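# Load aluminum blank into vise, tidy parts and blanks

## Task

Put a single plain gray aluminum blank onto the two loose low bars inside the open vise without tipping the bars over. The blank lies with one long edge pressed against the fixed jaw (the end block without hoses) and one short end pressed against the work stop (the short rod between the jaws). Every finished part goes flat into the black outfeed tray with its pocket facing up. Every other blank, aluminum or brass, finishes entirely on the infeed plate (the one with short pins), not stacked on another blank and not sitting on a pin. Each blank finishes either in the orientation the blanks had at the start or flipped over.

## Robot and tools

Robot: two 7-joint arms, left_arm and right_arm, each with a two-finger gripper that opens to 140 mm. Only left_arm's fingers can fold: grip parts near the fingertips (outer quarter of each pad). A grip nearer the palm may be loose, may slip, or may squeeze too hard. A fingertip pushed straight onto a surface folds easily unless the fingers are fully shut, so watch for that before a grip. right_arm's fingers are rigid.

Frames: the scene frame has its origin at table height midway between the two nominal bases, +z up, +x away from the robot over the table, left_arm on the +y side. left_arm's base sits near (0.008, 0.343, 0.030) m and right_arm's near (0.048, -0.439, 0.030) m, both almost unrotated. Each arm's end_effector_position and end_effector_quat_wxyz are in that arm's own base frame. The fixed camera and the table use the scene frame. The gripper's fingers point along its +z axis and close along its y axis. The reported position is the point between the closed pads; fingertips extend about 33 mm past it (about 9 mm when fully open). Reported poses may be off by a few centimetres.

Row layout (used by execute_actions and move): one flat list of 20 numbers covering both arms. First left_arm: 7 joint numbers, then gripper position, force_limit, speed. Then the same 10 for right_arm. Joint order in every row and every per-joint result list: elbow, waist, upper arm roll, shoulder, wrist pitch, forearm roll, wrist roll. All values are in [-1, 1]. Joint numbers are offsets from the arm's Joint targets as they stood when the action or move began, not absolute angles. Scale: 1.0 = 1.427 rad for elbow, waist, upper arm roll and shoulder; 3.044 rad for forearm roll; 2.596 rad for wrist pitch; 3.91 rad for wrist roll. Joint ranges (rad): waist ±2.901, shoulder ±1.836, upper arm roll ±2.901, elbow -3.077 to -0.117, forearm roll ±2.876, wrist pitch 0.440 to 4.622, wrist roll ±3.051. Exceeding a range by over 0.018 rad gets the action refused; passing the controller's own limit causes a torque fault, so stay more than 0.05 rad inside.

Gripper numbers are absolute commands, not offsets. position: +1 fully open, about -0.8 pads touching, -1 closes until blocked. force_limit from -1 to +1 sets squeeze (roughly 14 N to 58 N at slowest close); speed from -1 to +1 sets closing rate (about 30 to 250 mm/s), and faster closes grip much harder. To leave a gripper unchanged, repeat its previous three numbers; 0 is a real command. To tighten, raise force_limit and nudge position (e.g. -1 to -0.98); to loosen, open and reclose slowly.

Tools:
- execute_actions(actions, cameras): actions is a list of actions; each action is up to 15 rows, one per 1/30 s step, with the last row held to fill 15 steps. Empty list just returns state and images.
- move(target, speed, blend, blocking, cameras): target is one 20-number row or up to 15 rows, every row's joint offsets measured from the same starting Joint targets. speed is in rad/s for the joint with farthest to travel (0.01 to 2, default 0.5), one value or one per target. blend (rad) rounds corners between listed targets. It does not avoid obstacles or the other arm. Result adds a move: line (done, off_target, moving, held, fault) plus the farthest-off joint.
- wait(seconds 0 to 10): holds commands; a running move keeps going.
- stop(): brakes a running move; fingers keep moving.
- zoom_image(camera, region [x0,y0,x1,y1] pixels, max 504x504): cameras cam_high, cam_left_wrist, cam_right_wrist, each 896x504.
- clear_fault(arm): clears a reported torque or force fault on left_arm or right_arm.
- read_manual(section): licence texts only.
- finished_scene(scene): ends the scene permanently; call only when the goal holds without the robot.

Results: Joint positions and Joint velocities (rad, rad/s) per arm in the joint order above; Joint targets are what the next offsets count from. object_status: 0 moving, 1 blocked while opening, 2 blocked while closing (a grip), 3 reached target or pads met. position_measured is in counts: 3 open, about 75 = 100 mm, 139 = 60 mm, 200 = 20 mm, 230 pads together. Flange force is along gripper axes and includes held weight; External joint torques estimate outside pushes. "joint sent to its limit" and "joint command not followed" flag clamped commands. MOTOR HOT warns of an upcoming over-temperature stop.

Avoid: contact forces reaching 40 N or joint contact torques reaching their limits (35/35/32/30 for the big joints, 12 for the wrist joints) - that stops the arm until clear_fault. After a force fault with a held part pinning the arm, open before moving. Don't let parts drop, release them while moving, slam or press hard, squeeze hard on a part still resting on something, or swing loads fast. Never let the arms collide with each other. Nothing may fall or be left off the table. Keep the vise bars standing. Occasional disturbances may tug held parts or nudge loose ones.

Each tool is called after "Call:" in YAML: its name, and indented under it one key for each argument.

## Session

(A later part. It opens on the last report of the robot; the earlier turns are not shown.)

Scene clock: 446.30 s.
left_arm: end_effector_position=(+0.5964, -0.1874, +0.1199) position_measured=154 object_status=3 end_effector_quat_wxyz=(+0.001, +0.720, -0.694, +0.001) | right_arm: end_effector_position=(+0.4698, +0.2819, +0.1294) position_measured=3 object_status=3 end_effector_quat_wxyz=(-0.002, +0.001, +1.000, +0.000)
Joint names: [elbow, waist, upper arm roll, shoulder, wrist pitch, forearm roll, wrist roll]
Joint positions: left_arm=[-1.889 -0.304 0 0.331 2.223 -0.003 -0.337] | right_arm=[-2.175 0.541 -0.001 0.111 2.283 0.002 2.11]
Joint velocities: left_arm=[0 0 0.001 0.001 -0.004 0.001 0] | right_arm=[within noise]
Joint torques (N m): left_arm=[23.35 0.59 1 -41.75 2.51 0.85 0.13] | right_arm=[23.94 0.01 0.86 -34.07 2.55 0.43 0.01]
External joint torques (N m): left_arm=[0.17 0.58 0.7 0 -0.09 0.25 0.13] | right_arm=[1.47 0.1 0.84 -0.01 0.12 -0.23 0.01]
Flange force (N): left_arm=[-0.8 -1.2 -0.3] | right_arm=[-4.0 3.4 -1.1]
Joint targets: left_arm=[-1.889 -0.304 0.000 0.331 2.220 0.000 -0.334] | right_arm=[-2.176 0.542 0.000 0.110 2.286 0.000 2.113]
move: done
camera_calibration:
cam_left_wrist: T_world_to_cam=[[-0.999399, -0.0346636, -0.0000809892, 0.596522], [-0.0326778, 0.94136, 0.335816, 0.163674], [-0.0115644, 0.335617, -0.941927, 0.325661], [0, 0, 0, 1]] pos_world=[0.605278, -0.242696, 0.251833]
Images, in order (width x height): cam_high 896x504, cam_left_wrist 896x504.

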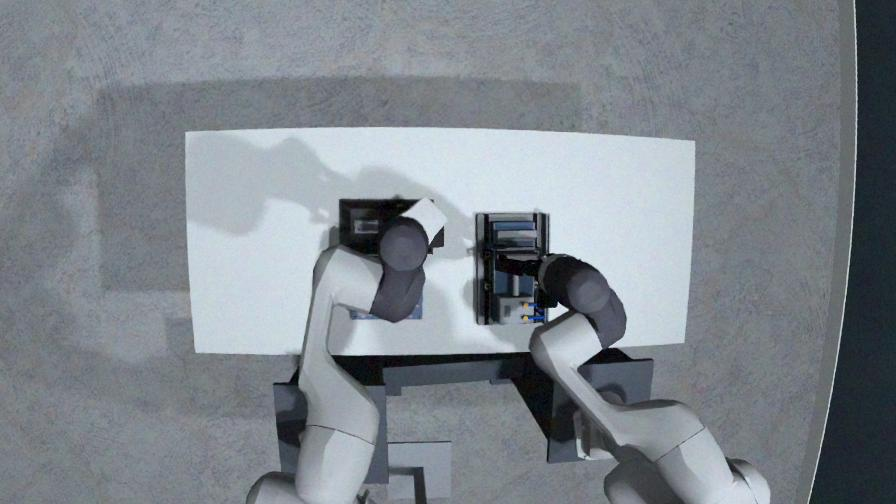

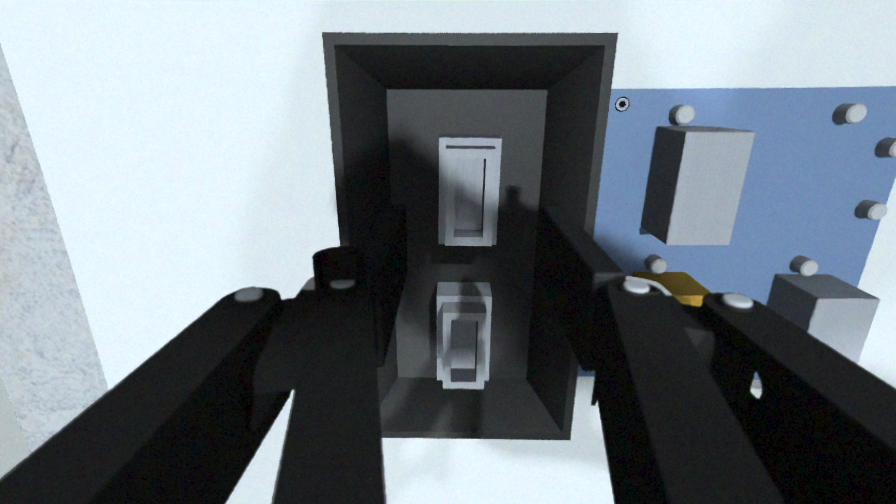

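Call:
move:
  target:
    - [-0.12136,0.0378,0,-0.20282,-0.04478,0,0,-0.2,-1,-1,0.23288,0.11072,0,0.09808,-0.0741,0,-0.15678,-0.079,-1,-0.5]
    - [-0.48542,0.42327,0,-0.81128,-0.17912,0,0,-0.2,-1,-1,0.53795,0.2817,0,0.36639,-0.0943,0,-0.30409,-0.079,-1,-0.5]
  speed: [0.6,0.8]
  blend: [0.1,0]
  cameras: ["cam_right_wrist","cam_high"]

Scene clock: 466.70 s.
left_arm: end_effector_position=(+0.2917, +0.0887, +0.3000) position_measured=154 object_status=3 end_effector_quat_wxyz=(+0.001, +0.893, -0.451, +0.001) | right_arm: end_effector_position=(+0.4218, +0.5858, +0.1199) position_measured=139 object_status=3 end_effector_quat_wxyz=(-0.001, +0.713, -0.702, -0.002)
Joint names: [elbow, waist, upper arm roll, shoulder, wrist pitch, forearm roll, wrist roll]
Joint positions: left_arm=[-2.581 0.298 0.001 -0.824 1.757 -0.003 -0.337] | right_arm=[-1.41 0.945 0.001 0.632 2.045 0.002 0.929]
Joint velocities: left_arm=[within noise] | right_arm=[-0.001 0 0 0.001 0 -0.001 -0.005]
Joint torques (N m): left_arm=[24.6 0.96 0.31 -5.33 2.51 1.01 0.08] | right_arm=[26.12 -0.27 1.13 -50.59 2.21 0.46 -0.28]
External joint torques (N m): left_arm=[-0.14 0.97 0.95 -0.57 -0.1 0.27 0.08] | right_arm=[1.97 -0.37 0.51 0.29 -0.25 -0.23 -0.28]
Flange force (N): left_arm=[-3.7 1.3 0.2] | right_arm=[-10.6 -8.7 -2.2]
Joint targets: left_arm=[-2.581 0.299 0.000 -0.826 1.755 0.000 -0.334] | right_arm=[-1.409 0.944 0.000 0.633 2.041 0.000 0.924]
move: done
camera_calibration:
cam_right_wrist: T_world_to_cam=[[-0.999438, -0.032785, -0.00703055, 0.451035], [-0.0331688, 0.935974, 0.350503, -0.572258], [-0.00491085, 0.350539, -0.936535, 0.0445474], [0, 0, 0, 1]] pos_world=[0.432019, 0.534791, 0.24547]
Images, in order (width x height): cam_high 896x504, cam_right_wrist 896x504.

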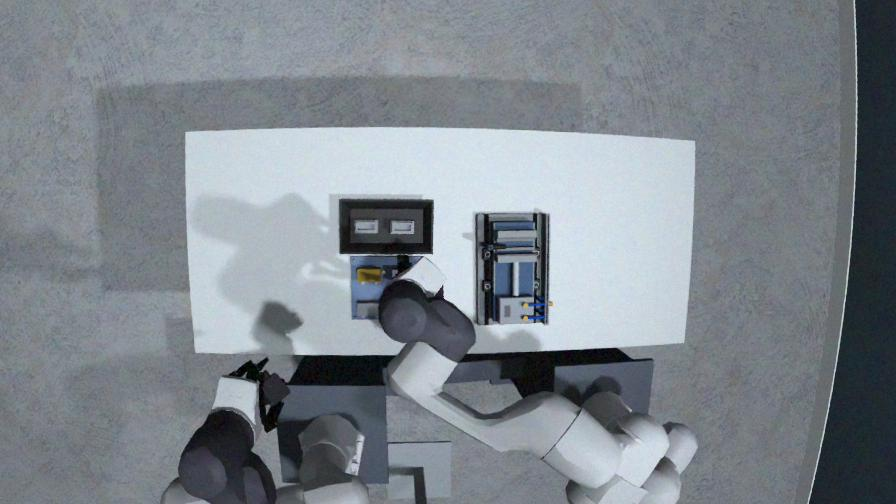

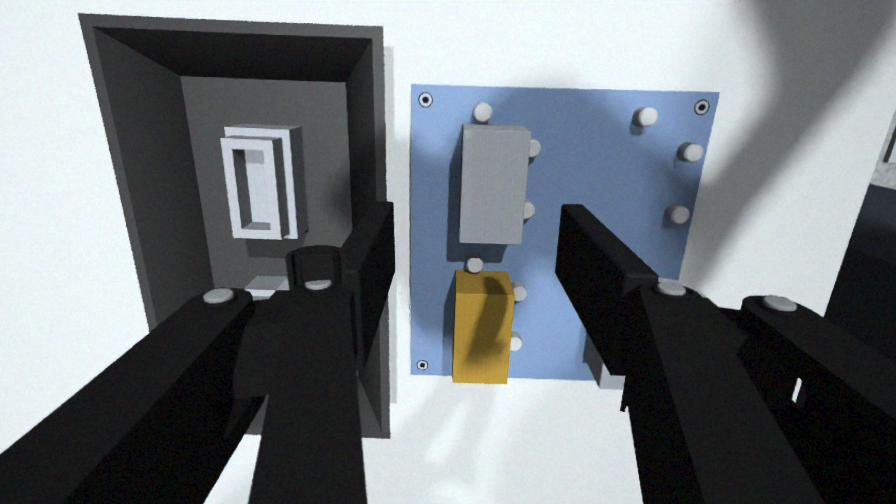

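Call:
zoom_image:
  camera: "cam_right_wrist"
  region: [400, 80, 620, 290]

Scaled by 2.291 from the camera's 896x504 image, which has a finer 1280x720 frame.

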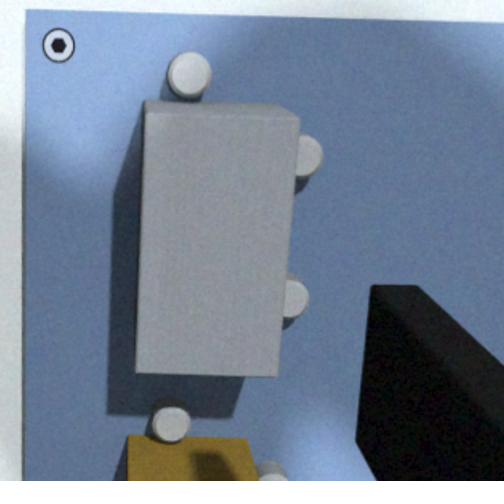

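Call:
move:
  target: [0,0,0,0,0,0,0,-0.2,-1,-1,-0.04615,0.0130,0,0.02221,0.03796,0,0.0073,-0.079,-1,-0.5]
  speed: 0.2
  cameras: ["cam_right_wrist"]

Scene clock: 499.33 s.
left_arm: end_effector_position=(+0.2915, +0.0886, +0.2999) position_measured=154 object_status=3 end_effector_quat_wxyz=(+0.001, +0.893, -0.451, +0.001) | right_arm: end_effector_position=(+0.4081, +0.5868, +0.0746) position_measured=139 object_status=3 end_effector_quat_wxyz=(+0.002, +0.712, -0.703, -0.001)
Joint names: [elbow, waist, upper arm roll, shoulder, wrist pitch, forearm roll, wrist roll]
Joint positions: left_arm=[-2.581 0.298 0.001 -0.825 1.756 -0.003 -0.337] | right_arm=[-1.473 0.962 0.001 0.666 2.135 0.002 0.948]
Joint velocities: left_arm=[within noise] | right_arm=[0.001 0 -0.001 -0.001 0.004 -0.001 0.005]
Joint torques (N m): left_arm=[24.75 0.91 0.36 -5.23 2.57 1.01 0.1] | right_arm=[25.19 -0.14 1.36 -51.2 2.62 0.42 0.17]
External joint torques (N m): left_arm=[0.12 0.9 0.99 -0.62 -0.02 0.27 0.1] | right_arm=[1.31 -0.33 0.66 0.42 0.14 -0.23 0.17]
Flange force (N): left_arm=[-3.6 0.9 -0.3] | right_arm=[-7.1 -5.0 0.0]
Joint targets: left_arm=[-2.581 0.299 0.000 -0.826 1.755 0.000 -0.334] | right_arm=[-1.474 0.963 0.000 0.664 2.140 0.000 0.953]
move: done
camera_calibration:
cam_right_wrist: T_world_to_cam=[[-0.999542, -0.0301232, -0.00297063, 0.435271], [-0.0292989, 0.938175, 0.34492, -0.560232], [-0.00760312, 0.344849, -0.938628, 0.00631506], [0, 0, 0, 1]] pos_world=[0.418705, 0.53653, 0.200455]
Images, in order (width x height): cam_right_wrist 896x504.

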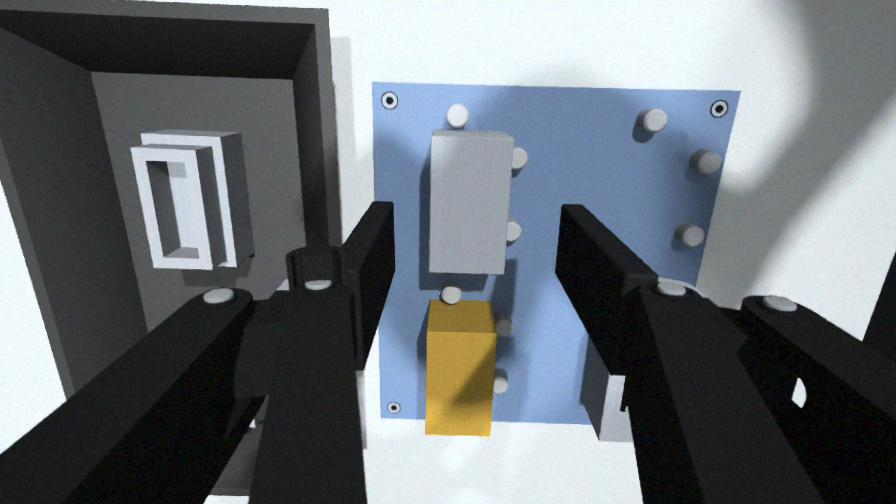

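Call:
zoom_image:
  camera: "cam_right_wrist"
  region: [370, 90, 590, 310]

Scaled by 2.291 from the camera's 896x504 image, which has a finer 1280x720 frame.

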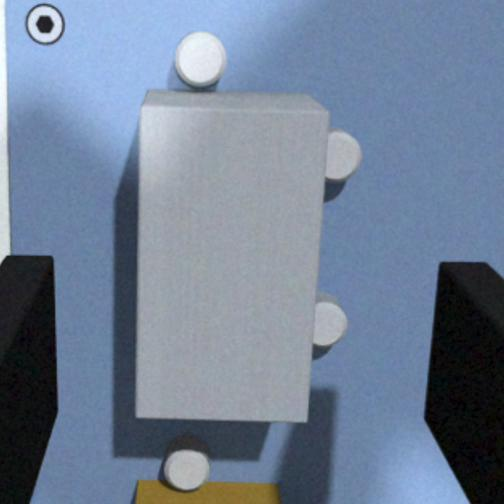

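Call:
move:
  target:
    - [0,0,0,0,0,0,0,-0.2,-1,-1,-0.01125,-0.00071,0,0.02671,0.0201,0,-0.00026,-0.55,-1,0]
    - [0,0,0,0,0,0,0,-0.2,-1,-1,-0.01266,-0.00071,0,0.03484,0.02533,0,-0.00026,-0.55,-1,0]
  speed: [0.1,0.02]
  cameras: ["cam_right_wrist"]

Scene clock: 539.67 s.
left_arm: end_effector_position=(+0.2914, +0.0886, +0.2998) position_measured=154 object_status=3 end_effector_quat_wxyz=(+0.001, +0.893, -0.451, +0.001) | right_arm: end_effector_position=(+0.4096, +0.5888, +0.0458) position_measured=199 object_status=3 end_effector_quat_wxyz=(-0.002, +0.711, -0.703, -0.002)
Joint names: [elbow, waist, upper arm roll, shoulder, wrist pitch, forearm roll, wrist roll]
Joint positions: left_arm=[-2.581 0.298 0.001 -0.825 1.756 -0.003 -0.337] | right_arm=[-1.489 0.962 0.001 0.704 2.198 0.002 0.95]
Joint velocities: left_arm=[within noise] | right_arm=[0 -0.001 -0.001 0 0.004 0 -0.001]
Joint torques (N m): left_arm=[24.9 0.93 0.31 -5.22 2.59 0.99 0.06] | right_arm=[22.39 -0.13 1.42 -45.68 3.09 0.44 0.07]
External joint torques (N m): left_arm=[0.22 0.89 0.9 -0.56 0 0.25 0.06] | right_arm=[-1 -0.18 0.8 6.09 0.6 -0.19 0.07]
Flange force (N): left_arm=[-3.2 0.6 -0.5] | right_arm=[-10.4 -7.4 10.1]
Joint targets: left_arm=[-2.581 0.299 0.000 -0.826 1.755 0.000 -0.334] | right_arm=[-1.493 0.962 0.000 0.714 2.206 0.000 0.952]
move: done
camera_calibration:
cam_right_wrist: T_world_to_cam=[[-0.999562, -0.0282816, -0.0087663, 0.43592], [-0.0295573, 0.935583, 0.351869, -0.550733], [-0.00174983, 0.351974, -0.936008, -0.0281181], [0, 0, 0, 1]] pos_world=[0.419402, 0.537482, 0.171288]
Images, in order (width x height): cam_right_wrist 896x504.

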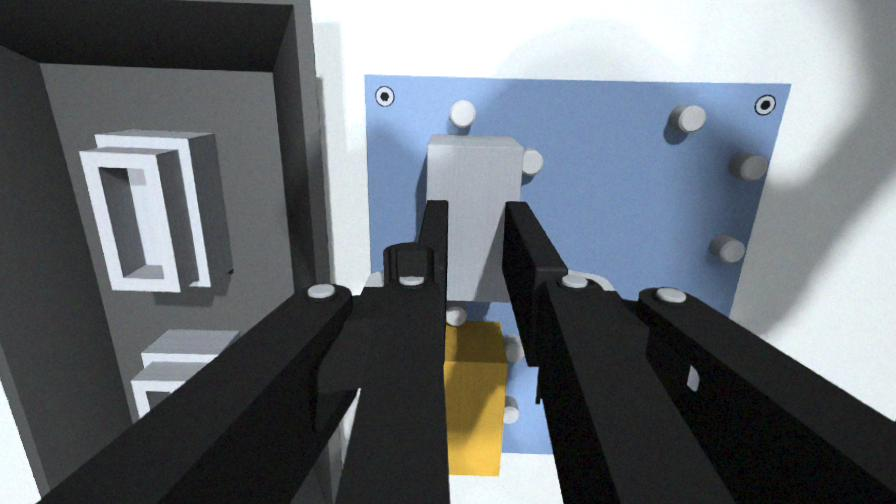

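Call:
move:
  target:
    - [0,0,0,0,0,0,0,-0.2,-1,-1,0.0122,0.00018,0,-0.01363,-0.01381,0,0.00007,-0.55,-1,0]
    - [0,0,0,0,0,0,0,-0.2,-1,-1,0.0122,0.00018,0,-0.01363,-0.01381,0,0.00007,-0.079,-1,-0.3]
    - [0,0,0,0,0,0,0,-0.2,-1,-1,0.0080,0.00018,0,0.00746,0.0001,0,0.00007,-0.079,-1,-0.3]
    - [0,0,0,0,0,0,0,-0.2,-1,-1,0.0080,0.00018,0,0.00746,0.0001,0,0.00007,-1,-1,-1]
  speed: [0.1,0.1,0.06,0.06]
  cameras: ["cam_right_wrist"]

Scene clock: 566.77 s.
left_arm: end_effector_position=(+0.2913, +0.0886, +0.2998) position_measured=154 object_status=3 end_effector_quat_wxyz=(+0.001, +0.893, -0.451, +0.001) | right_arm: end_effector_position=(+0.4095, +0.5886, +0.0357) position_measured=180 object_status=0 end_effector_quat_wxyz=(+0.001, +0.711, -0.703, -0.001)
Joint names: [elbow, waist, upper arm roll, shoulder, wrist pitch, forearm roll, wrist roll]
Joint positions: left_arm=[-2.581 0.298 0.001 -0.825 1.756 -0.003 -0.337] | right_arm=[-1.48 0.962 0.001 0.724 2.202 0.002 0.95]
Joint velocities: within noise
Joint torques (N m): left_arm=[24.87 0.84 0.3 -5.15 2.61 0.99 0.11] | right_arm=[24.35 -0.28 1.45 -50.83 2.6 0.44 0.1]
External joint torques (N m): left_arm=[0.2 0.81 0.9 -0.54 0.01 0.25 0.11] | right_arm=[0.98 -0.51 0.68 1.51 0.11 -0.18 0.1]
Flange force (N): left_arm=[-3.2 0.5 -0.4] | right_arm=[-8.2 -6.3 2.2]
Joint targets: left_arm=[-2.581 0.299 0.000 -0.826 1.755 0.000 -0.334] | right_arm=[-1.481 0.962 0.000 0.725 2.206 0.000 0.952]
move: done
camera_calibration:
cam_right_wrist: T_world_to_cam=[[-0.999589, -0.0282974, -0.00463416, 0.435582], [-0.028149, 0.937581, 0.346626, -0.548561], [-0.00546372, 0.346614, -0.937992, -0.0327708], [0, 0, 0, 1]] pos_world=[0.419783, 0.538005, 0.161426]
Images, in order (width x height): cam_right_wrist 896x504.

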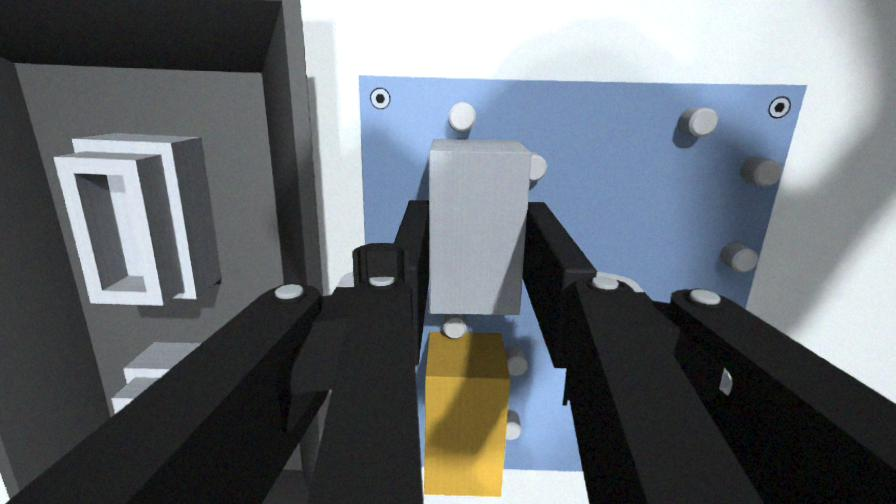

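Call:
wait:
  seconds: 0.3
  cameras: []

Call:
zoom_image:
  camera: "cam_right_wrist"
  region: [380, 100, 600, 340]

Scene clock: 569.27 s.
left_arm: end_effector_position=(+0.2913, +0.0886, +0.2997) position_measured=154 object_status=3 end_effector_quat_wxyz=(+0.001, +0.893, -0.451, +0.001) | right_arm: end_effector_position=(+0.4095, +0.5886, +0.0357) position_measured=180 object_status=2 end_effector_quat_wxyz=(+0.001, +0.711, -0.703, -0.001)
Joint names: [elbow, waist, upper arm roll, shoulder, wrist pitch, forearm roll, wrist roll]
Joint positions: left_arm=[-2.581 0.298 0.001 -0.825 1.756 -0.003 -0.337] | right_arm=[-1.48 0.962 0.001 0.724 2.202 0.002 0.95]
Joint velocities: within noise
Joint torques (N m): left_arm=[24.8 0.87 0.28 -5.11 2.62 0.99 0.12] | right_arm=[24.4 -0.38 1.38 -50.91 2.62 0.45 0.03]
External joint torques (N m): left_arm=[0.1 0.79 0.81 -0.43 0.02 0.24 0.12] | right_arm=[1.12 -0.35 0.8 1.27 0.15 -0.17 0.03]
Flange force (N): left_arm=[-3.0 0.3 -0.2] | right_arm=[-8.2 -6.1 1.9]
Joint targets: left_arm=[-2.581 0.299 0.000 -0.826 1.755 0.000 -0.334] | right_arm=[-1.481 0.962 0.000 0.725 2.206 0.000 0.952]
Tool commands: left_gripper/position=-0.2 left_gripper/force_limit=-1.0 left_gripper/speed=-1.0 right_gripper/position=-1.0 right_gripper/force_limit=-1.0 right_gripper/speed=-1.0
wait: 0.30 s; at rest from the start
No camera images: "cameras" was empty.

Scaled by 2.100 from the camera's 896x504 image, which has a finer 1280x720 frame.

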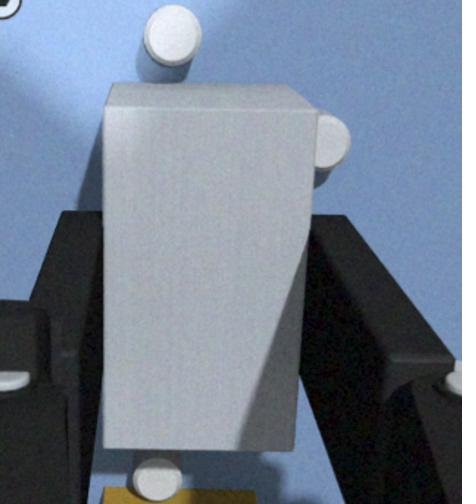

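Call:
move:
  target:
    - [0,0,0,0,0,0,0,-0.2,-1,-1,0.00492,0.00018,0,-0.02516,-0.01653,0,0,-1,-1,-1]
    - [0,0,0,0,0,0,0,-0.2,-1,-1,0.00492,0.00018,0,-0.02516,-0.01653,0,0,-0.98,0,-1]
    - [0,0,0,0,0,0,0,-0.2,-1,-1,0.06861,0.00018,0,-0.09825,-0.09172,0,0,-0.98,0,-1]
    - [0,0,0,0,0,0,0,-0.2,-1,-1,-0.37545,-0.29255,0,-0.39952,-0.01324,0,-0.10754,-0.98,0,-1]
    - [0,0,0,0,0,0,0,-0.2,-1,-1,-0.40233,-0.29255,0,-0.3661,0.01992,0,-0.10754,-0.98,0,-1]
  speed: [0.06,0.1,0.3,0.5,0.15]
  blend: [0,0,0.06,0.03,0]
  cameras: ["cam_right_wrist","cam_high"]

Scene clock: 614.40 s.
left_arm: end_effector_position=(+0.2913, +0.0886, +0.2997) position_measured=154 object_status=3 end_effector_quat_wxyz=(+0.001, +0.893, -0.451, +0.001) | right_arm: end_effector_position=(+0.4957, +0.2997, +0.1261) position_measured=182 object_status=2 end_effector_quat_wxyz=(+0.004, +0.709, -0.705, -0.002)
Joint names: [elbow, waist, upper arm roll, shoulder, wrist pitch, forearm roll, wrist roll]
Joint positions: left_arm=[-2.581 0.298 0.001 -0.825 1.756 -0.003 -0.337] | right_arm=[-2.055 0.545 -0.002 0.204 2.252 0.002 0.536]
Joint velocities: left_arm=[within noise] | right_arm=[0 -0.001 0 0.001 0.004 -0.001 -0.007]
Joint torques (N m): left_arm=[24.86 0.85 0.29 -5.08 2.64 0.99 0.1] | right_arm=[25.1 -0.31 1.24 -38.1 2.79 0.4 -0.27]
External joint torques (N m): left_arm=[0.2 0.85 0.95 -0.47 0.04 0.26 0.1] | right_arm=[2.16 -0.35 1.04 -0.33 0.28 -0.18 -0.27]
Flange force (N): left_arm=[-3.2 0.2 -0.4] | right_arm=[-3.5 -6.2 -1.8]
Joint targets: left_arm=[-2.581 0.299 0.000 -0.826 1.755 0.000 -0.334] | right_arm=[-2.055 0.545 0.000 0.203 2.258 0.000 0.532]
move: done
camera_calibration:
cam_right_wrist: T_world_to_cam=[[-0.999742, -0.0227313, 0.0000757463, 0.511788], [-0.0213182, 0.938741, 0.343963, -0.310099], [-0.00788981, 0.343872, -0.938983, 0.154817], [0, 0, 0, 1]] pos_world=[0.506266, 0.249499, 0.251994]
Images, in order (width x height): cam_high 896x504, cam_right_wrist 896x504.

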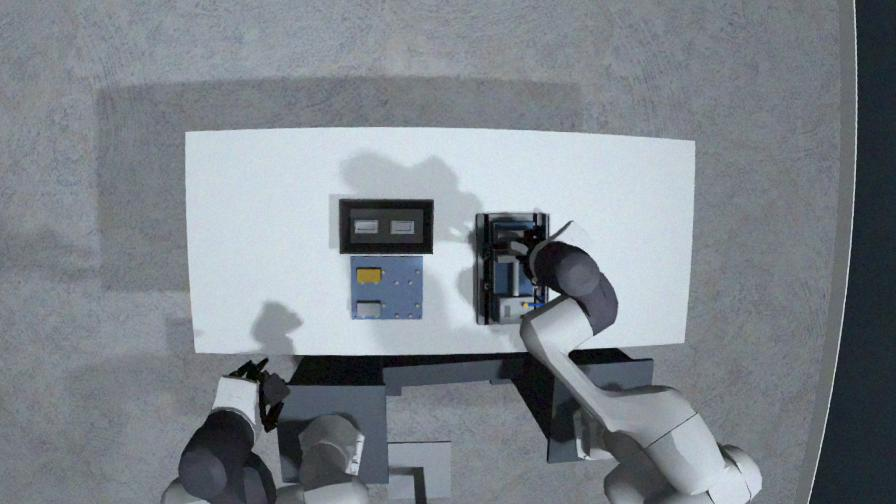

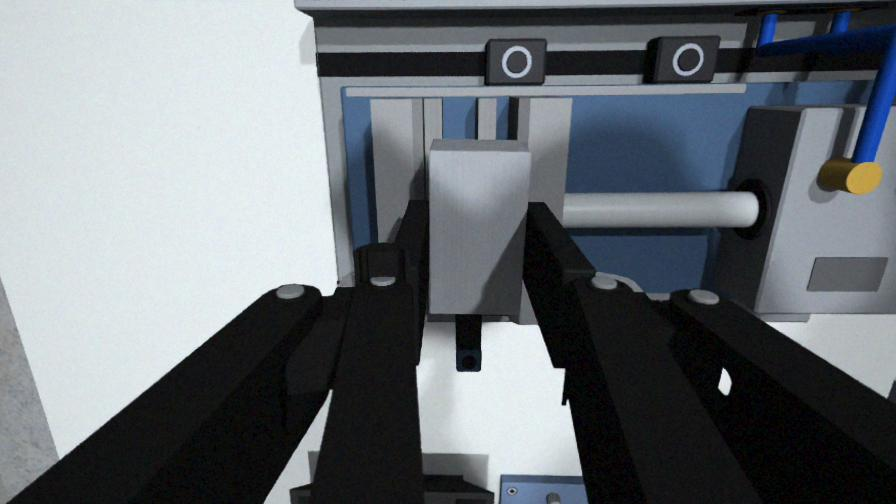

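Call:
zoom_image:
  camera: "cam_right_wrist"
  region: [340, 70, 600, 340]

Scaled by 1.867 from the camera's 896x504 image, which has a finer 1280x720 frame.

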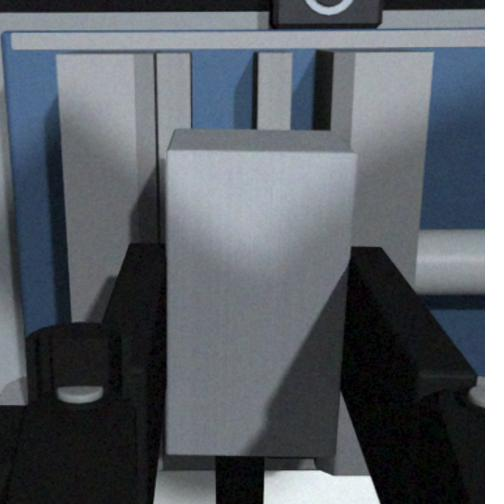

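Call:
zoom_image:
  camera: "cam_right_wrist"
  region: [360, 85, 450, 215]

Call:
zoom_image:
  camera: "cam_right_wrist"
  region: [470, 85, 590, 215]

Scaled by 3.877 from the camera's 896x504 image, which has a finer 1280x720 frame.

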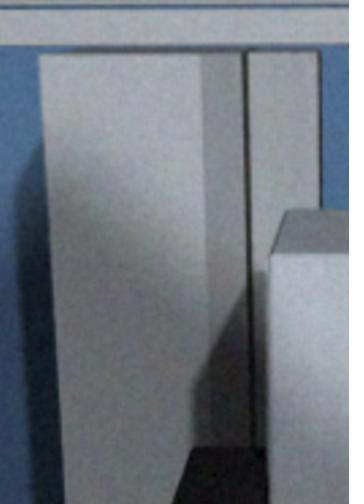

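Scaled by 3.877 from the camera's 896x504 image, which has a finer 1280x720 frame.

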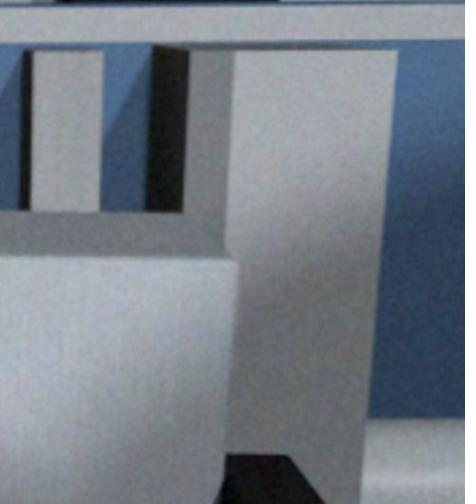

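Call:
move:
  target: [0,0,0,0,0,0,0,-0.2,-1,-1,-0.0089,-0.00109,0,0.02281,0.01743,0,-0.00218,-0.98,0,-1]
  speed: 0.1
  cameras: ["cam_right_wrist"]

Call:
zoom_image:
  camera: "cam_right_wrist"
  region: [340, 70, 600, 340]

Scene clock: 688.00 s.
left_arm: end_effector_position=(+0.2913, +0.0886, +0.2997) position_measured=154 object_status=3 end_effector_quat_wxyz=(+0.001, +0.893, -0.451, +0.001) | right_arm: end_effector_position=(+0.4976, +0.3006, +0.1081) position_measured=182 object_status=2 end_effector_quat_wxyz=(+0.002, +0.712, -0.702, -0.001)
Joint names: [elbow, waist, upper arm roll, shoulder, wrist pitch, forearm roll, wrist roll]
Joint positions: left_arm=[-2.581 0.298 0.001 -0.825 1.756 -0.003 -0.337] | right_arm=[-2.067 0.545 -0.002 0.234 2.296 0.002 0.527]
Joint velocities: within noise
Joint torques (N m): left_arm=[24.85 0.92 0.29 -5.07 2.64 0.99 0.1] | right_arm=[23.84 -0.74 1.17 -36.98 3.03 0.42 -0.3]
External joint torques (N m): left_arm=[0.22 0.89 0.9 -0.52 0.05 0.25 0.1] | right_arm=[1.4 -0.65 1.07 1.1 0.53 -0.13 -0.3]
Flange force (N): left_arm=[-3.2 0.3 -0.4] | right_arm=[-3.4 -6.9 1.8]
Joint targets: left_arm=[-2.581 0.299 0.000 -0.826 1.755 0.000 -0.334] | right_arm=[-2.068 0.543 0.000 0.235 2.303 0.000 0.523]
move: done
camera_calibration:
cam_right_wrist: T_world_to_cam=[[-0.999499, -0.031498, -0.00311, 0.516583], [-0.0306324, 0.937919, 0.345498, -0.299891], [-0.00796558, 0.34542, -0.938414, 0.137094], [0, 0, 0, 1]] pos_world=[0.50823, 0.250189, 0.23387]
Images, in order (width x height): cam_right_wrist 896x504.

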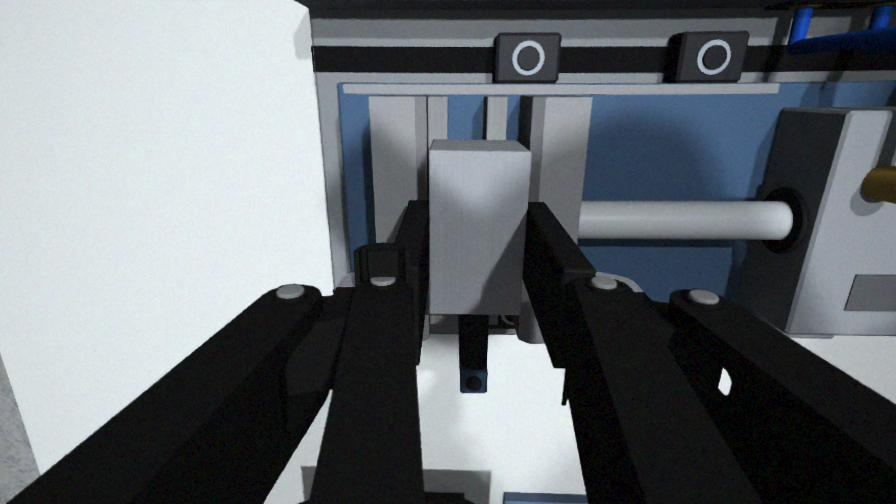

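Scaled by 1.867 from the camera's 896x504 image, which has a finer 1280x720 frame.

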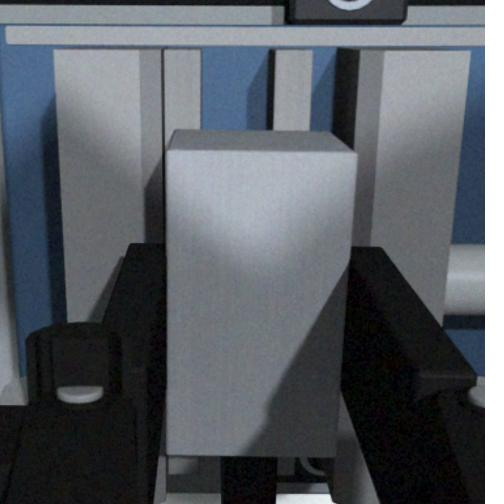

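Call:
move:
  target:
    - [0,0,0,0,0,0,0,-0.2,-1,-1,-0.00322,0.0003,0,0.00885,0.00663,0,0.0006,-0.98,0,-1]
    - [0,0,0,0,0,0,0,-0.2,-1,-1,0.01591,-0.00476,0,0.0218,0.00324,0,-0.0012,-0.98,0,-1]
  speed: [0.05,0.02]
  cameras: ["cam_right_wrist"]

Call:
zoom_image:
  camera: "cam_right_wrist"
  region: [340, 70, 600, 340]

Scene clock: 708.17 s.
left_arm: end_effector_position=(+0.2912, +0.0886, +0.2997) position_measured=154 object_status=3 end_effector_quat_wxyz=(+0.001, +0.893, -0.451, +0.001) | right_arm: end_effector_position=(+0.4998, +0.3017, +0.1080) position_measured=182 object_status=2 end_effector_quat_wxyz=(+0.006, +0.715, -0.699, -0.002)
Joint names: [elbow, waist, upper arm roll, shoulder, wrist pitch, forearm roll, wrist roll]
Joint positions: left_arm=[-2.581 0.298 0.001 -0.825 1.756 -0.003 -0.337] | right_arm=[-2.046 0.541 0.001 0.246 2.28 0.002 0.518]
Joint velocities: left_arm=[within noise] | right_arm=[0.003 0 0.001 0.001 -0.003 -0.001 0]
Joint torques (N m): left_arm=[24.84 0.85 0.34 -5.06 2.63 0.99 0.11] | right_arm=[24.38 -2.67 -0.88 -26.81 7.11 0.03 -0.07]
External joint torques (N m): left_arm=[0.11 0.87 1.02 -0.37 0.03 0.25 0.11] | right_arm=[1.87 -2.69 -1.12 11.79 4.62 -0.53 -0.07]
Flange force (N): left_arm=[-3.3 0.0 -0.2] | right_arm=[-13.3 -30.9 26.2]
Joint targets: left_arm=[-2.581 0.299 0.000 -0.826 1.755 0.000 -0.334] | right_arm=[-2.045 0.536 0.000 0.266 2.311 0.000 0.518]
move: off_target (right_arm); right_arm: the wrist pitch is farthest, 0.031 rad from its target
camera_calibration:
cam_right_wrist: T_world_to_cam=[[-0.999178, -0.0402992, 0.00428665, 0.520564], [-0.0363933, 0.938779, 0.342593, -0.297942], [-0.0178304, 0.342155, -0.939474, 0.14269], [0, 0, 0, 1]] pos_world=[0.511837, 0.251858, 0.233895]
Images, in order (width x height): cam_right_wrist 896x504.

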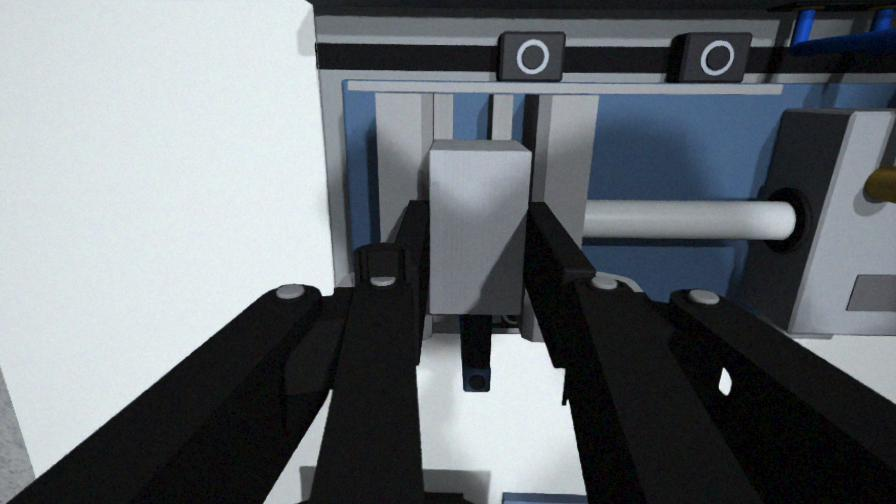

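Scaled by 1.867 from the camera's 896x504 image, which has a finer 1280x720 frame.

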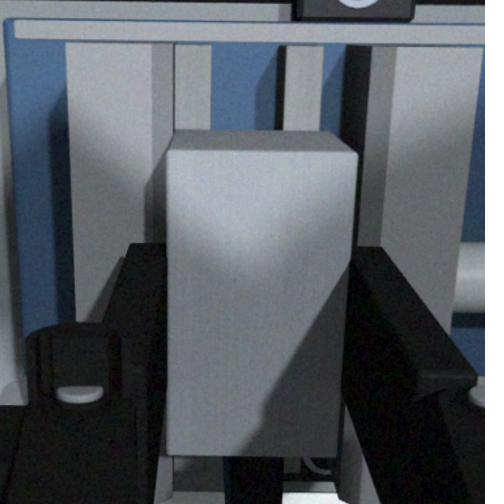

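Call:
move:
  target: [0,0,0,0,0,0,0,-0.2,-1,-1,-0.00846,0.0049,0,-0.02237,-0.00765,0,0.00179,-0.98,0,-1]
  speed: 0.05
  cameras: ["cam_right_wrist"]

Call:
zoom_image:
  camera: "cam_right_wrist"
  region: [340, 70, 600, 340]

Scene clock: 753.03 s.
left_arm: end_effector_position=(+0.2912, +0.0886, +0.2997) position_measured=154 object_status=3 end_effector_quat_wxyz=(+0.001, +0.893, -0.451, +0.001) | right_arm: end_effector_position=(+0.4986, +0.3015, +0.1092) position_measured=182 object_status=2 end_effector_quat_wxyz=(+0.003, +0.714, -0.700, -0.002)
Joint names: [elbow, waist, upper arm roll, shoulder, wrist pitch, forearm roll, wrist roll]
Joint positions: left_arm=[-2.581 0.298 0.001 -0.825 1.756 -0.003 -0.337] | right_arm=[-2.057 0.542 0.001 0.238 2.287 0.002 0.521]
Joint velocities: left_arm=[within noise] | right_arm=[-0.002 0 -0.001 0 0 -0.001 0.004]
Joint torques (N m): left_arm=[24.86 0.88 0.31 -5.08 2.64 1 0.09] | right_arm=[24.93 0.15 0.69 -39.45 2.75 0.4 -0.02]
External joint torques (N m): left_arm=[0.16 0.87 0.93 -0.42 0.04 0.26 0.09] | right_arm=[2.53 0.09 0.42 -1.35 0.28 -0.16 -0.02]
Flange force (N): left_arm=[-3.2 0.1 -0.3] | right_arm=[-3.2 -4.9 -3.3]
Joint targets: left_arm=[-2.581 0.299 0.000 -0.826 1.755 0.000 -0.334] | right_arm=[-2.057 0.543 0.000 0.234 2.291 0.000 0.525]
move: done
camera_calibration:
cam_right_wrist: T_world_to_cam=[[-0.999275, -0.0380585, -0.000208382, 0.519221], [-0.0357956, 0.937971, 0.344862, -0.29853], [-0.0129295, 0.344619, -0.938653, 0.140588], [0, 0, 0, 1]] pos_world=[0.509976, 0.251324, 0.235024]
Images, in order (width x height): cam_right_wrist 896x504.

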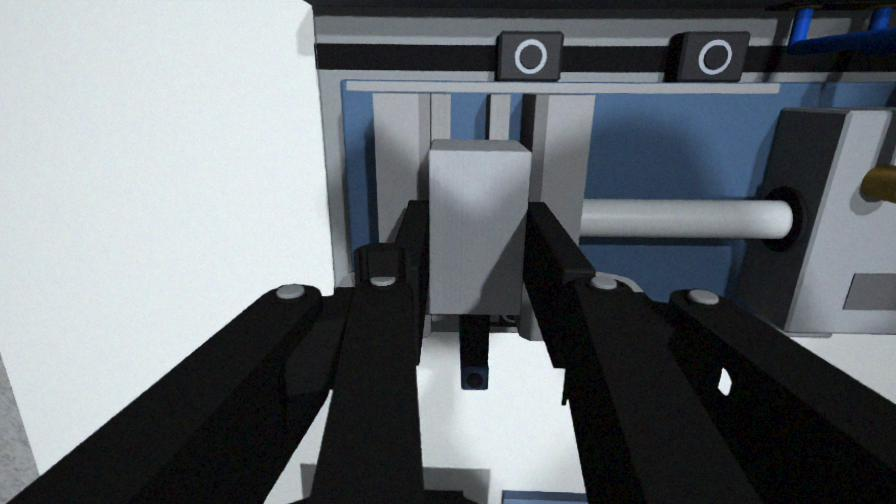

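Scaled by 1.867 from the camera's 896x504 image, which has a finer 1280x720 frame.

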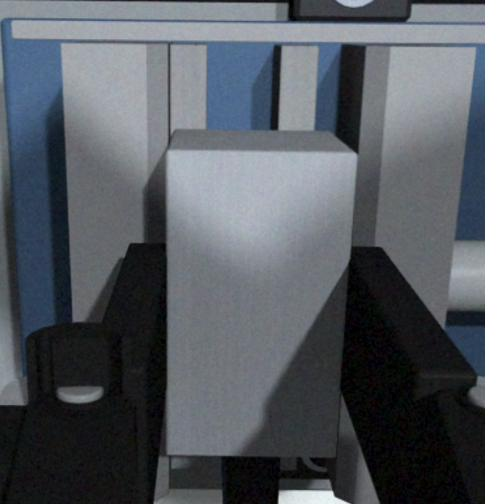

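Call:
zoom_image:
  camera: "cam_right_wrist"
  region: [360, 80, 480, 200]

Call:
zoom_image:
  camera: "cam_right_wrist"
  region: [410, 290, 570, 400]

Scaled by 4.200 from the camera's 896x504 image, which has a finer 1280x720 frame.

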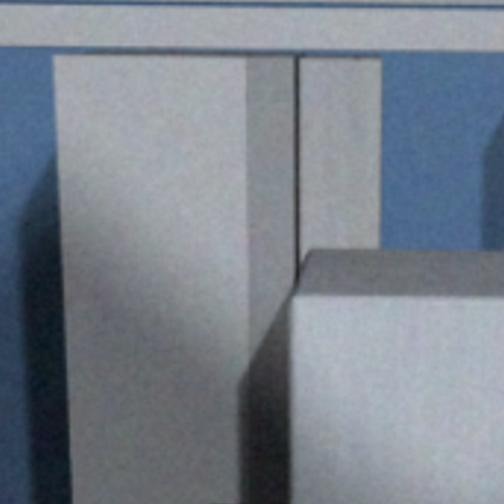

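Scaled by 3.150 from the camera's 896x504 image, which has a finer 1280x720 frame.

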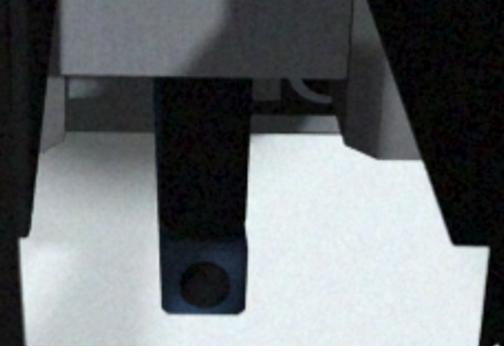

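Call:
move:
  target: [0,0,0,0,0,0,0,-0.2,-1,-1,0.01367,-0.00293,0,0.00907,-0.00253,0,-0.00286,-0.98,0,-1]
  speed: 0.02
  cameras: ["cam_right_wrist"]

Call:
zoom_image:
  camera: "cam_right_wrist"
  region: [360, 80, 480, 200]

Scene clock: 794.47 s.
left_arm: end_effector_position=(+0.2912, +0.0886, +0.2997) position_measured=154 object_status=3 end_effector_quat_wxyz=(+0.001, +0.893, -0.451, +0.001) | right_arm: end_effector_position=(+0.4998, +0.3022, +0.1081) position_measured=182 object_status=2 end_effector_quat_wxyz=(+0.006, +0.715, -0.699, -0.003)
Joint names: [elbow, waist, upper arm roll, shoulder, wrist pitch, forearm roll, wrist roll]
Joint positions: left_arm=[-2.581 0.298 0.001 -0.825 1.756 -0.003 -0.337] | right_arm=[-2.044 0.542 0.001 0.247 2.277 0.002 0.518]
Joint velocities: within noise
Joint torques (N m): left_arm=[24.83 0.83 0.29 -5.05 2.66 1 0.09] | right_arm=[26.41 -1.42 0.28 -39.16 3.79 0.25 -0.26]
External joint torques (N m): left_arm=[0.21 0.84 0.93 -0.47 0.07 0.27 0.09] | right_arm=[3.77 -1.43 0.06 -0.3 1.3 -0.31 -0.26]
Flange force (N): left_arm=[-3.2 0.1 -0.3] | right_arm=[-4.4 -11.7 -0.5]
Joint targets: left_arm=[-2.581 0.299 0.000 -0.826 1.755 0.000 -0.334] | right_arm=[-2.038 0.539 0.000 0.247 2.285 0.000 0.514]
move: done
camera_calibration:
cam_right_wrist: T_world_to_cam=[[-0.999137, -0.0411796, 0.00551435, 0.520646], [-0.0368142, 0.939005, 0.341928, -0.298225], [-0.0192585, 0.34143, -0.93971, 0.143611], [0, 0, 0, 1]] pos_world=[0.511984, 0.252442, 0.234054]
Images, in order (width x height): cam_right_wrist 896x504.

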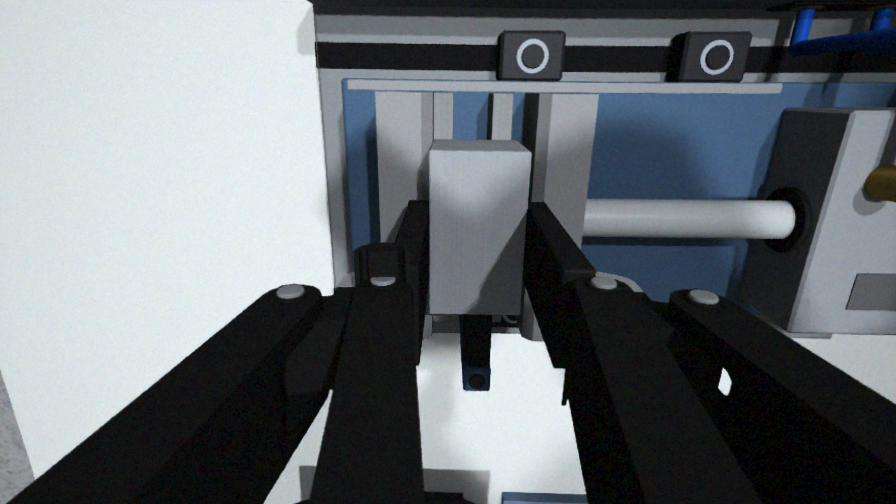

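Scaled by 4.200 from the camera's 896x504 image, which has a finer 1280x720 frame.

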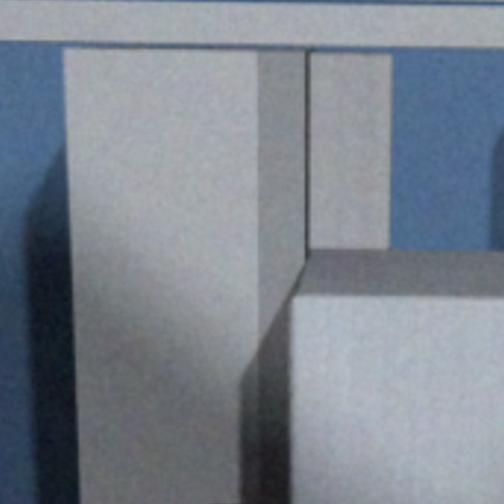

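Call:
zoom_image:
  camera: "cam_right_wrist"
  region: [380, 170, 450, 240]

Call:
zoom_image:
  camera: "cam_right_wrist"
  region: [500, 80, 620, 240]

Scaled by 7.200 from the camera's 896x504 image, which has a finer 1280x720 frame.

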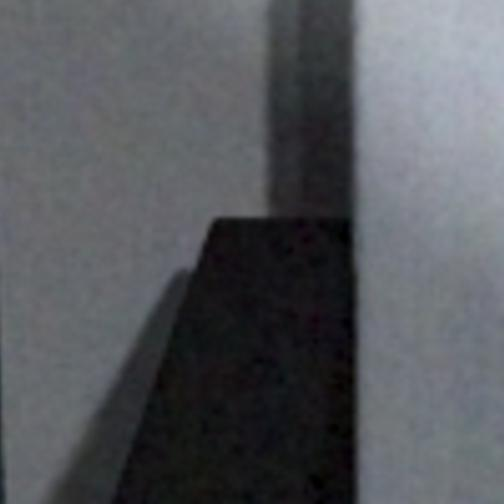

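Scaled by 3.150 from the camera's 896x504 image, which has a finer 1280x720 frame.

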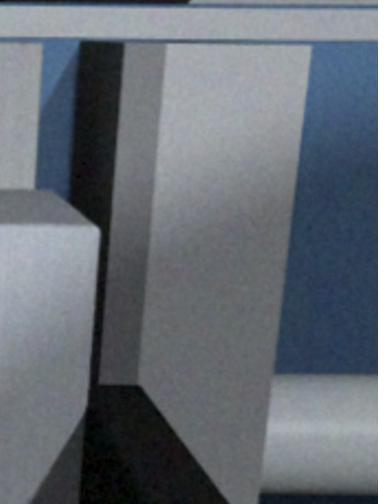

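Call:
execute_actions:
  actions: []
  cameras: ["cam_right_wrist"]

Scene clock: 841.20 s.
left_arm: end_effector_position=(+0.2912, +0.0886, +0.2997) position_measured=154 object_status=3 end_effector_quat_wxyz=(+0.001, +0.893, -0.451, +0.001) | right_arm: end_effector_position=(+0.4998, +0.3022, +0.1082) position_measured=182 object_status=2 end_effector_quat_wxyz=(+0.007, +0.716, -0.699, -0.003)
Joint names: [elbow, waist, upper arm roll, shoulder, wrist pitch, forearm roll, wrist roll]
Joint positions: left_arm=[-2.581 0.298 0.001 -0.825 1.756 -0.003 -0.337] | right_arm=[-2.043 0.542 0.001 0.248 2.277 0.002 0.518]
Joint velocities: within noise
Joint torques (N m): left_arm=[24.83 0.9 0.29 -5.1 2.65 0.99 0.1] | right_arm=[26.83 -1.42 0.21 -38.85 3.85 0.24 -0.22]
External joint torques (N m): left_arm=[0.27 0.91 0.94 -0.56 0.07 0.25 0.1] | right_arm=[4.22 -1.34 0.07 -0.09 1.36 -0.32 -0.22]
Flange force (N): left_arm=[-3.3 0.3 -0.5] | right_arm=[-5.7 -13.5 -0.4]
Joint targets: left_arm=[-2.581 0.299 0.000 -0.826 1.755 0.000 -0.334] | right_arm=[-2.038 0.539 0.000 0.247 2.285 0.000 0.514]
Tool commands: left_gripper/position=-0.2 left_gripper/force_limit=-1.0 left_gripper/speed=-1.0 right_gripper/position=-0.98 right_gripper/force_limit=+0.0 right_gripper/speed=-1.0
camera_calibration:
cam_right_wrist: T_world_to_cam=[[-0.999131, -0.0412755, 0.00586677, 0.520651], [-0.0367877, 0.939071, 0.341748, -0.298249], [-0.0196152, 0.341235, -0.939773, 0.14386], [0, 0, 0, 1]] pos_world=[0.512048, 0.252477, 0.234067]
Images, in order (width x height): cam_right_wrist 896x504.

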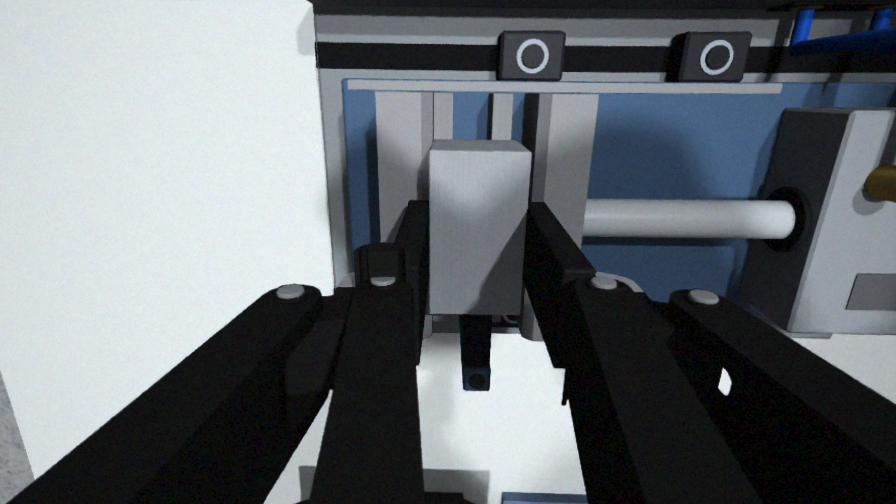

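Call:
zoom_image:
  camera: "cam_right_wrist"
  region: [330, 80, 630, 250]

Call:
zoom_image:
  camera: "cam_right_wrist"
  region: [350, 180, 610, 350]

Scaled by 1.680 from the camera's 896x504 image, which has a finer 1280x720 frame.

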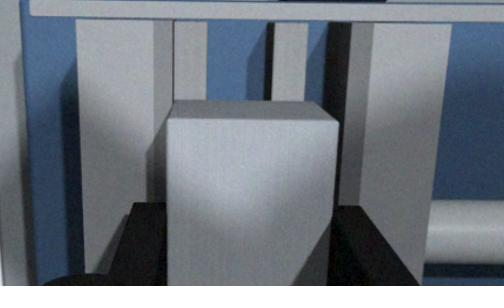

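Scaled by 1.938 from the camera's 896x504 image, which has a finer 1280x720 frame.

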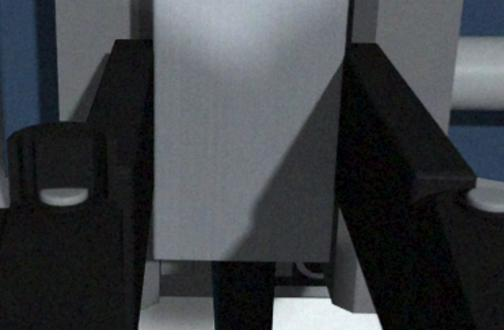

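Call:
move:
  target: [0,0,0,0,0,0,0,-0.2,-1,-1, 0.00252,-0.0001,0,-0.0042,-0.0037,0,0,-0.98,0,-1]
  speed: 0.05
  cameras: ["cam_right_wrist"]

Scene clock: 895.80 s.
left_arm: end_effector_position=(+0.2912, +0.0886, +0.2997) position_measured=154 object_status=3 end_effector_quat_wxyz=(+0.001, +0.893, -0.451, +0.001) | right_arm: end_effector_position=(+0.4998, +0.3022, +0.1096) position_measured=182 object_status=2 end_effector_quat_wxyz=(+0.007, +0.716, -0.699, -0.003)
Joint names: [elbow, waist, upper arm roll, shoulder, wrist pitch, forearm roll, wrist roll]
Joint positions: left_arm=[-2.581 0.298 0.001 -0.825 1.756 -0.003 -0.337] | right_arm=[-2.04 0.542 0.001 0.247 2.272 0.002 0.518]
Joint velocities: within noise
Joint torques (N m): left_arm=[24.84 0.88 0.28 -5.03 2.65 0.99 0.13] | right_arm=[26.88 -1.5 0.09 -41.3 3.33 0.22 -0.26]
External joint torques (N m): left_arm=[0.16 0.91 0.95 -0.36 0.05 0.26 0.13] | right_arm=[4.24 -1.47 -0.11 -2.57 0.83 -0.35 -0.26]
Flange force (N): left_arm=[-3.2 -0.2 -0.3] | right_arm=[-2.4 -8.5 -5.3]
Joint targets: left_arm=[-2.581 0.299 0.000 -0.826 1.755 0.000 -0.334] | right_arm=[-2.034 0.539 0.000 0.241 2.275 0.000 0.514]
move: done
camera_calibration:
cam_right_wrist: T_world_to_cam=[[-0.999119, -0.0413827, 0.0069673, 0.520604], [-0.0365252, 0.939286, 0.341187, -0.298896], [-0.0206635, 0.340631, -0.93997, 0.145902], [0, 0, 0, 1]] pos_world=[0.512243, 0.252594, 0.235496]
Images, in order (width x height): cam_right_wrist 896x504.

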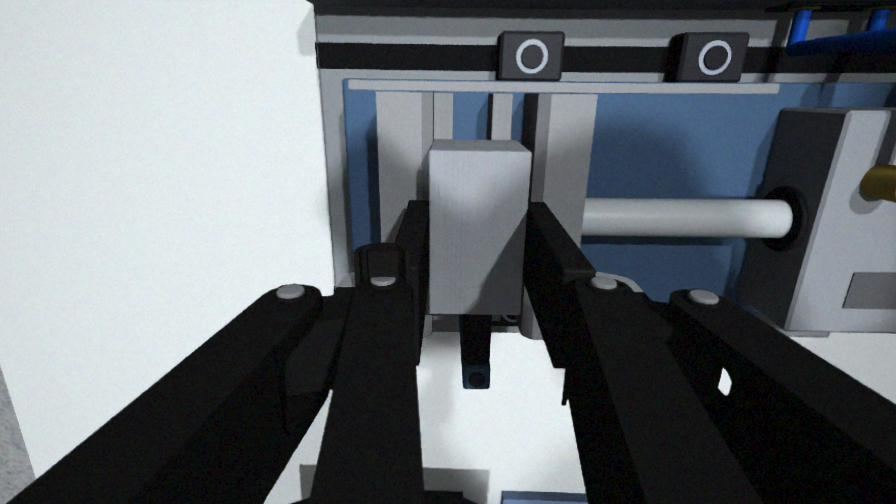

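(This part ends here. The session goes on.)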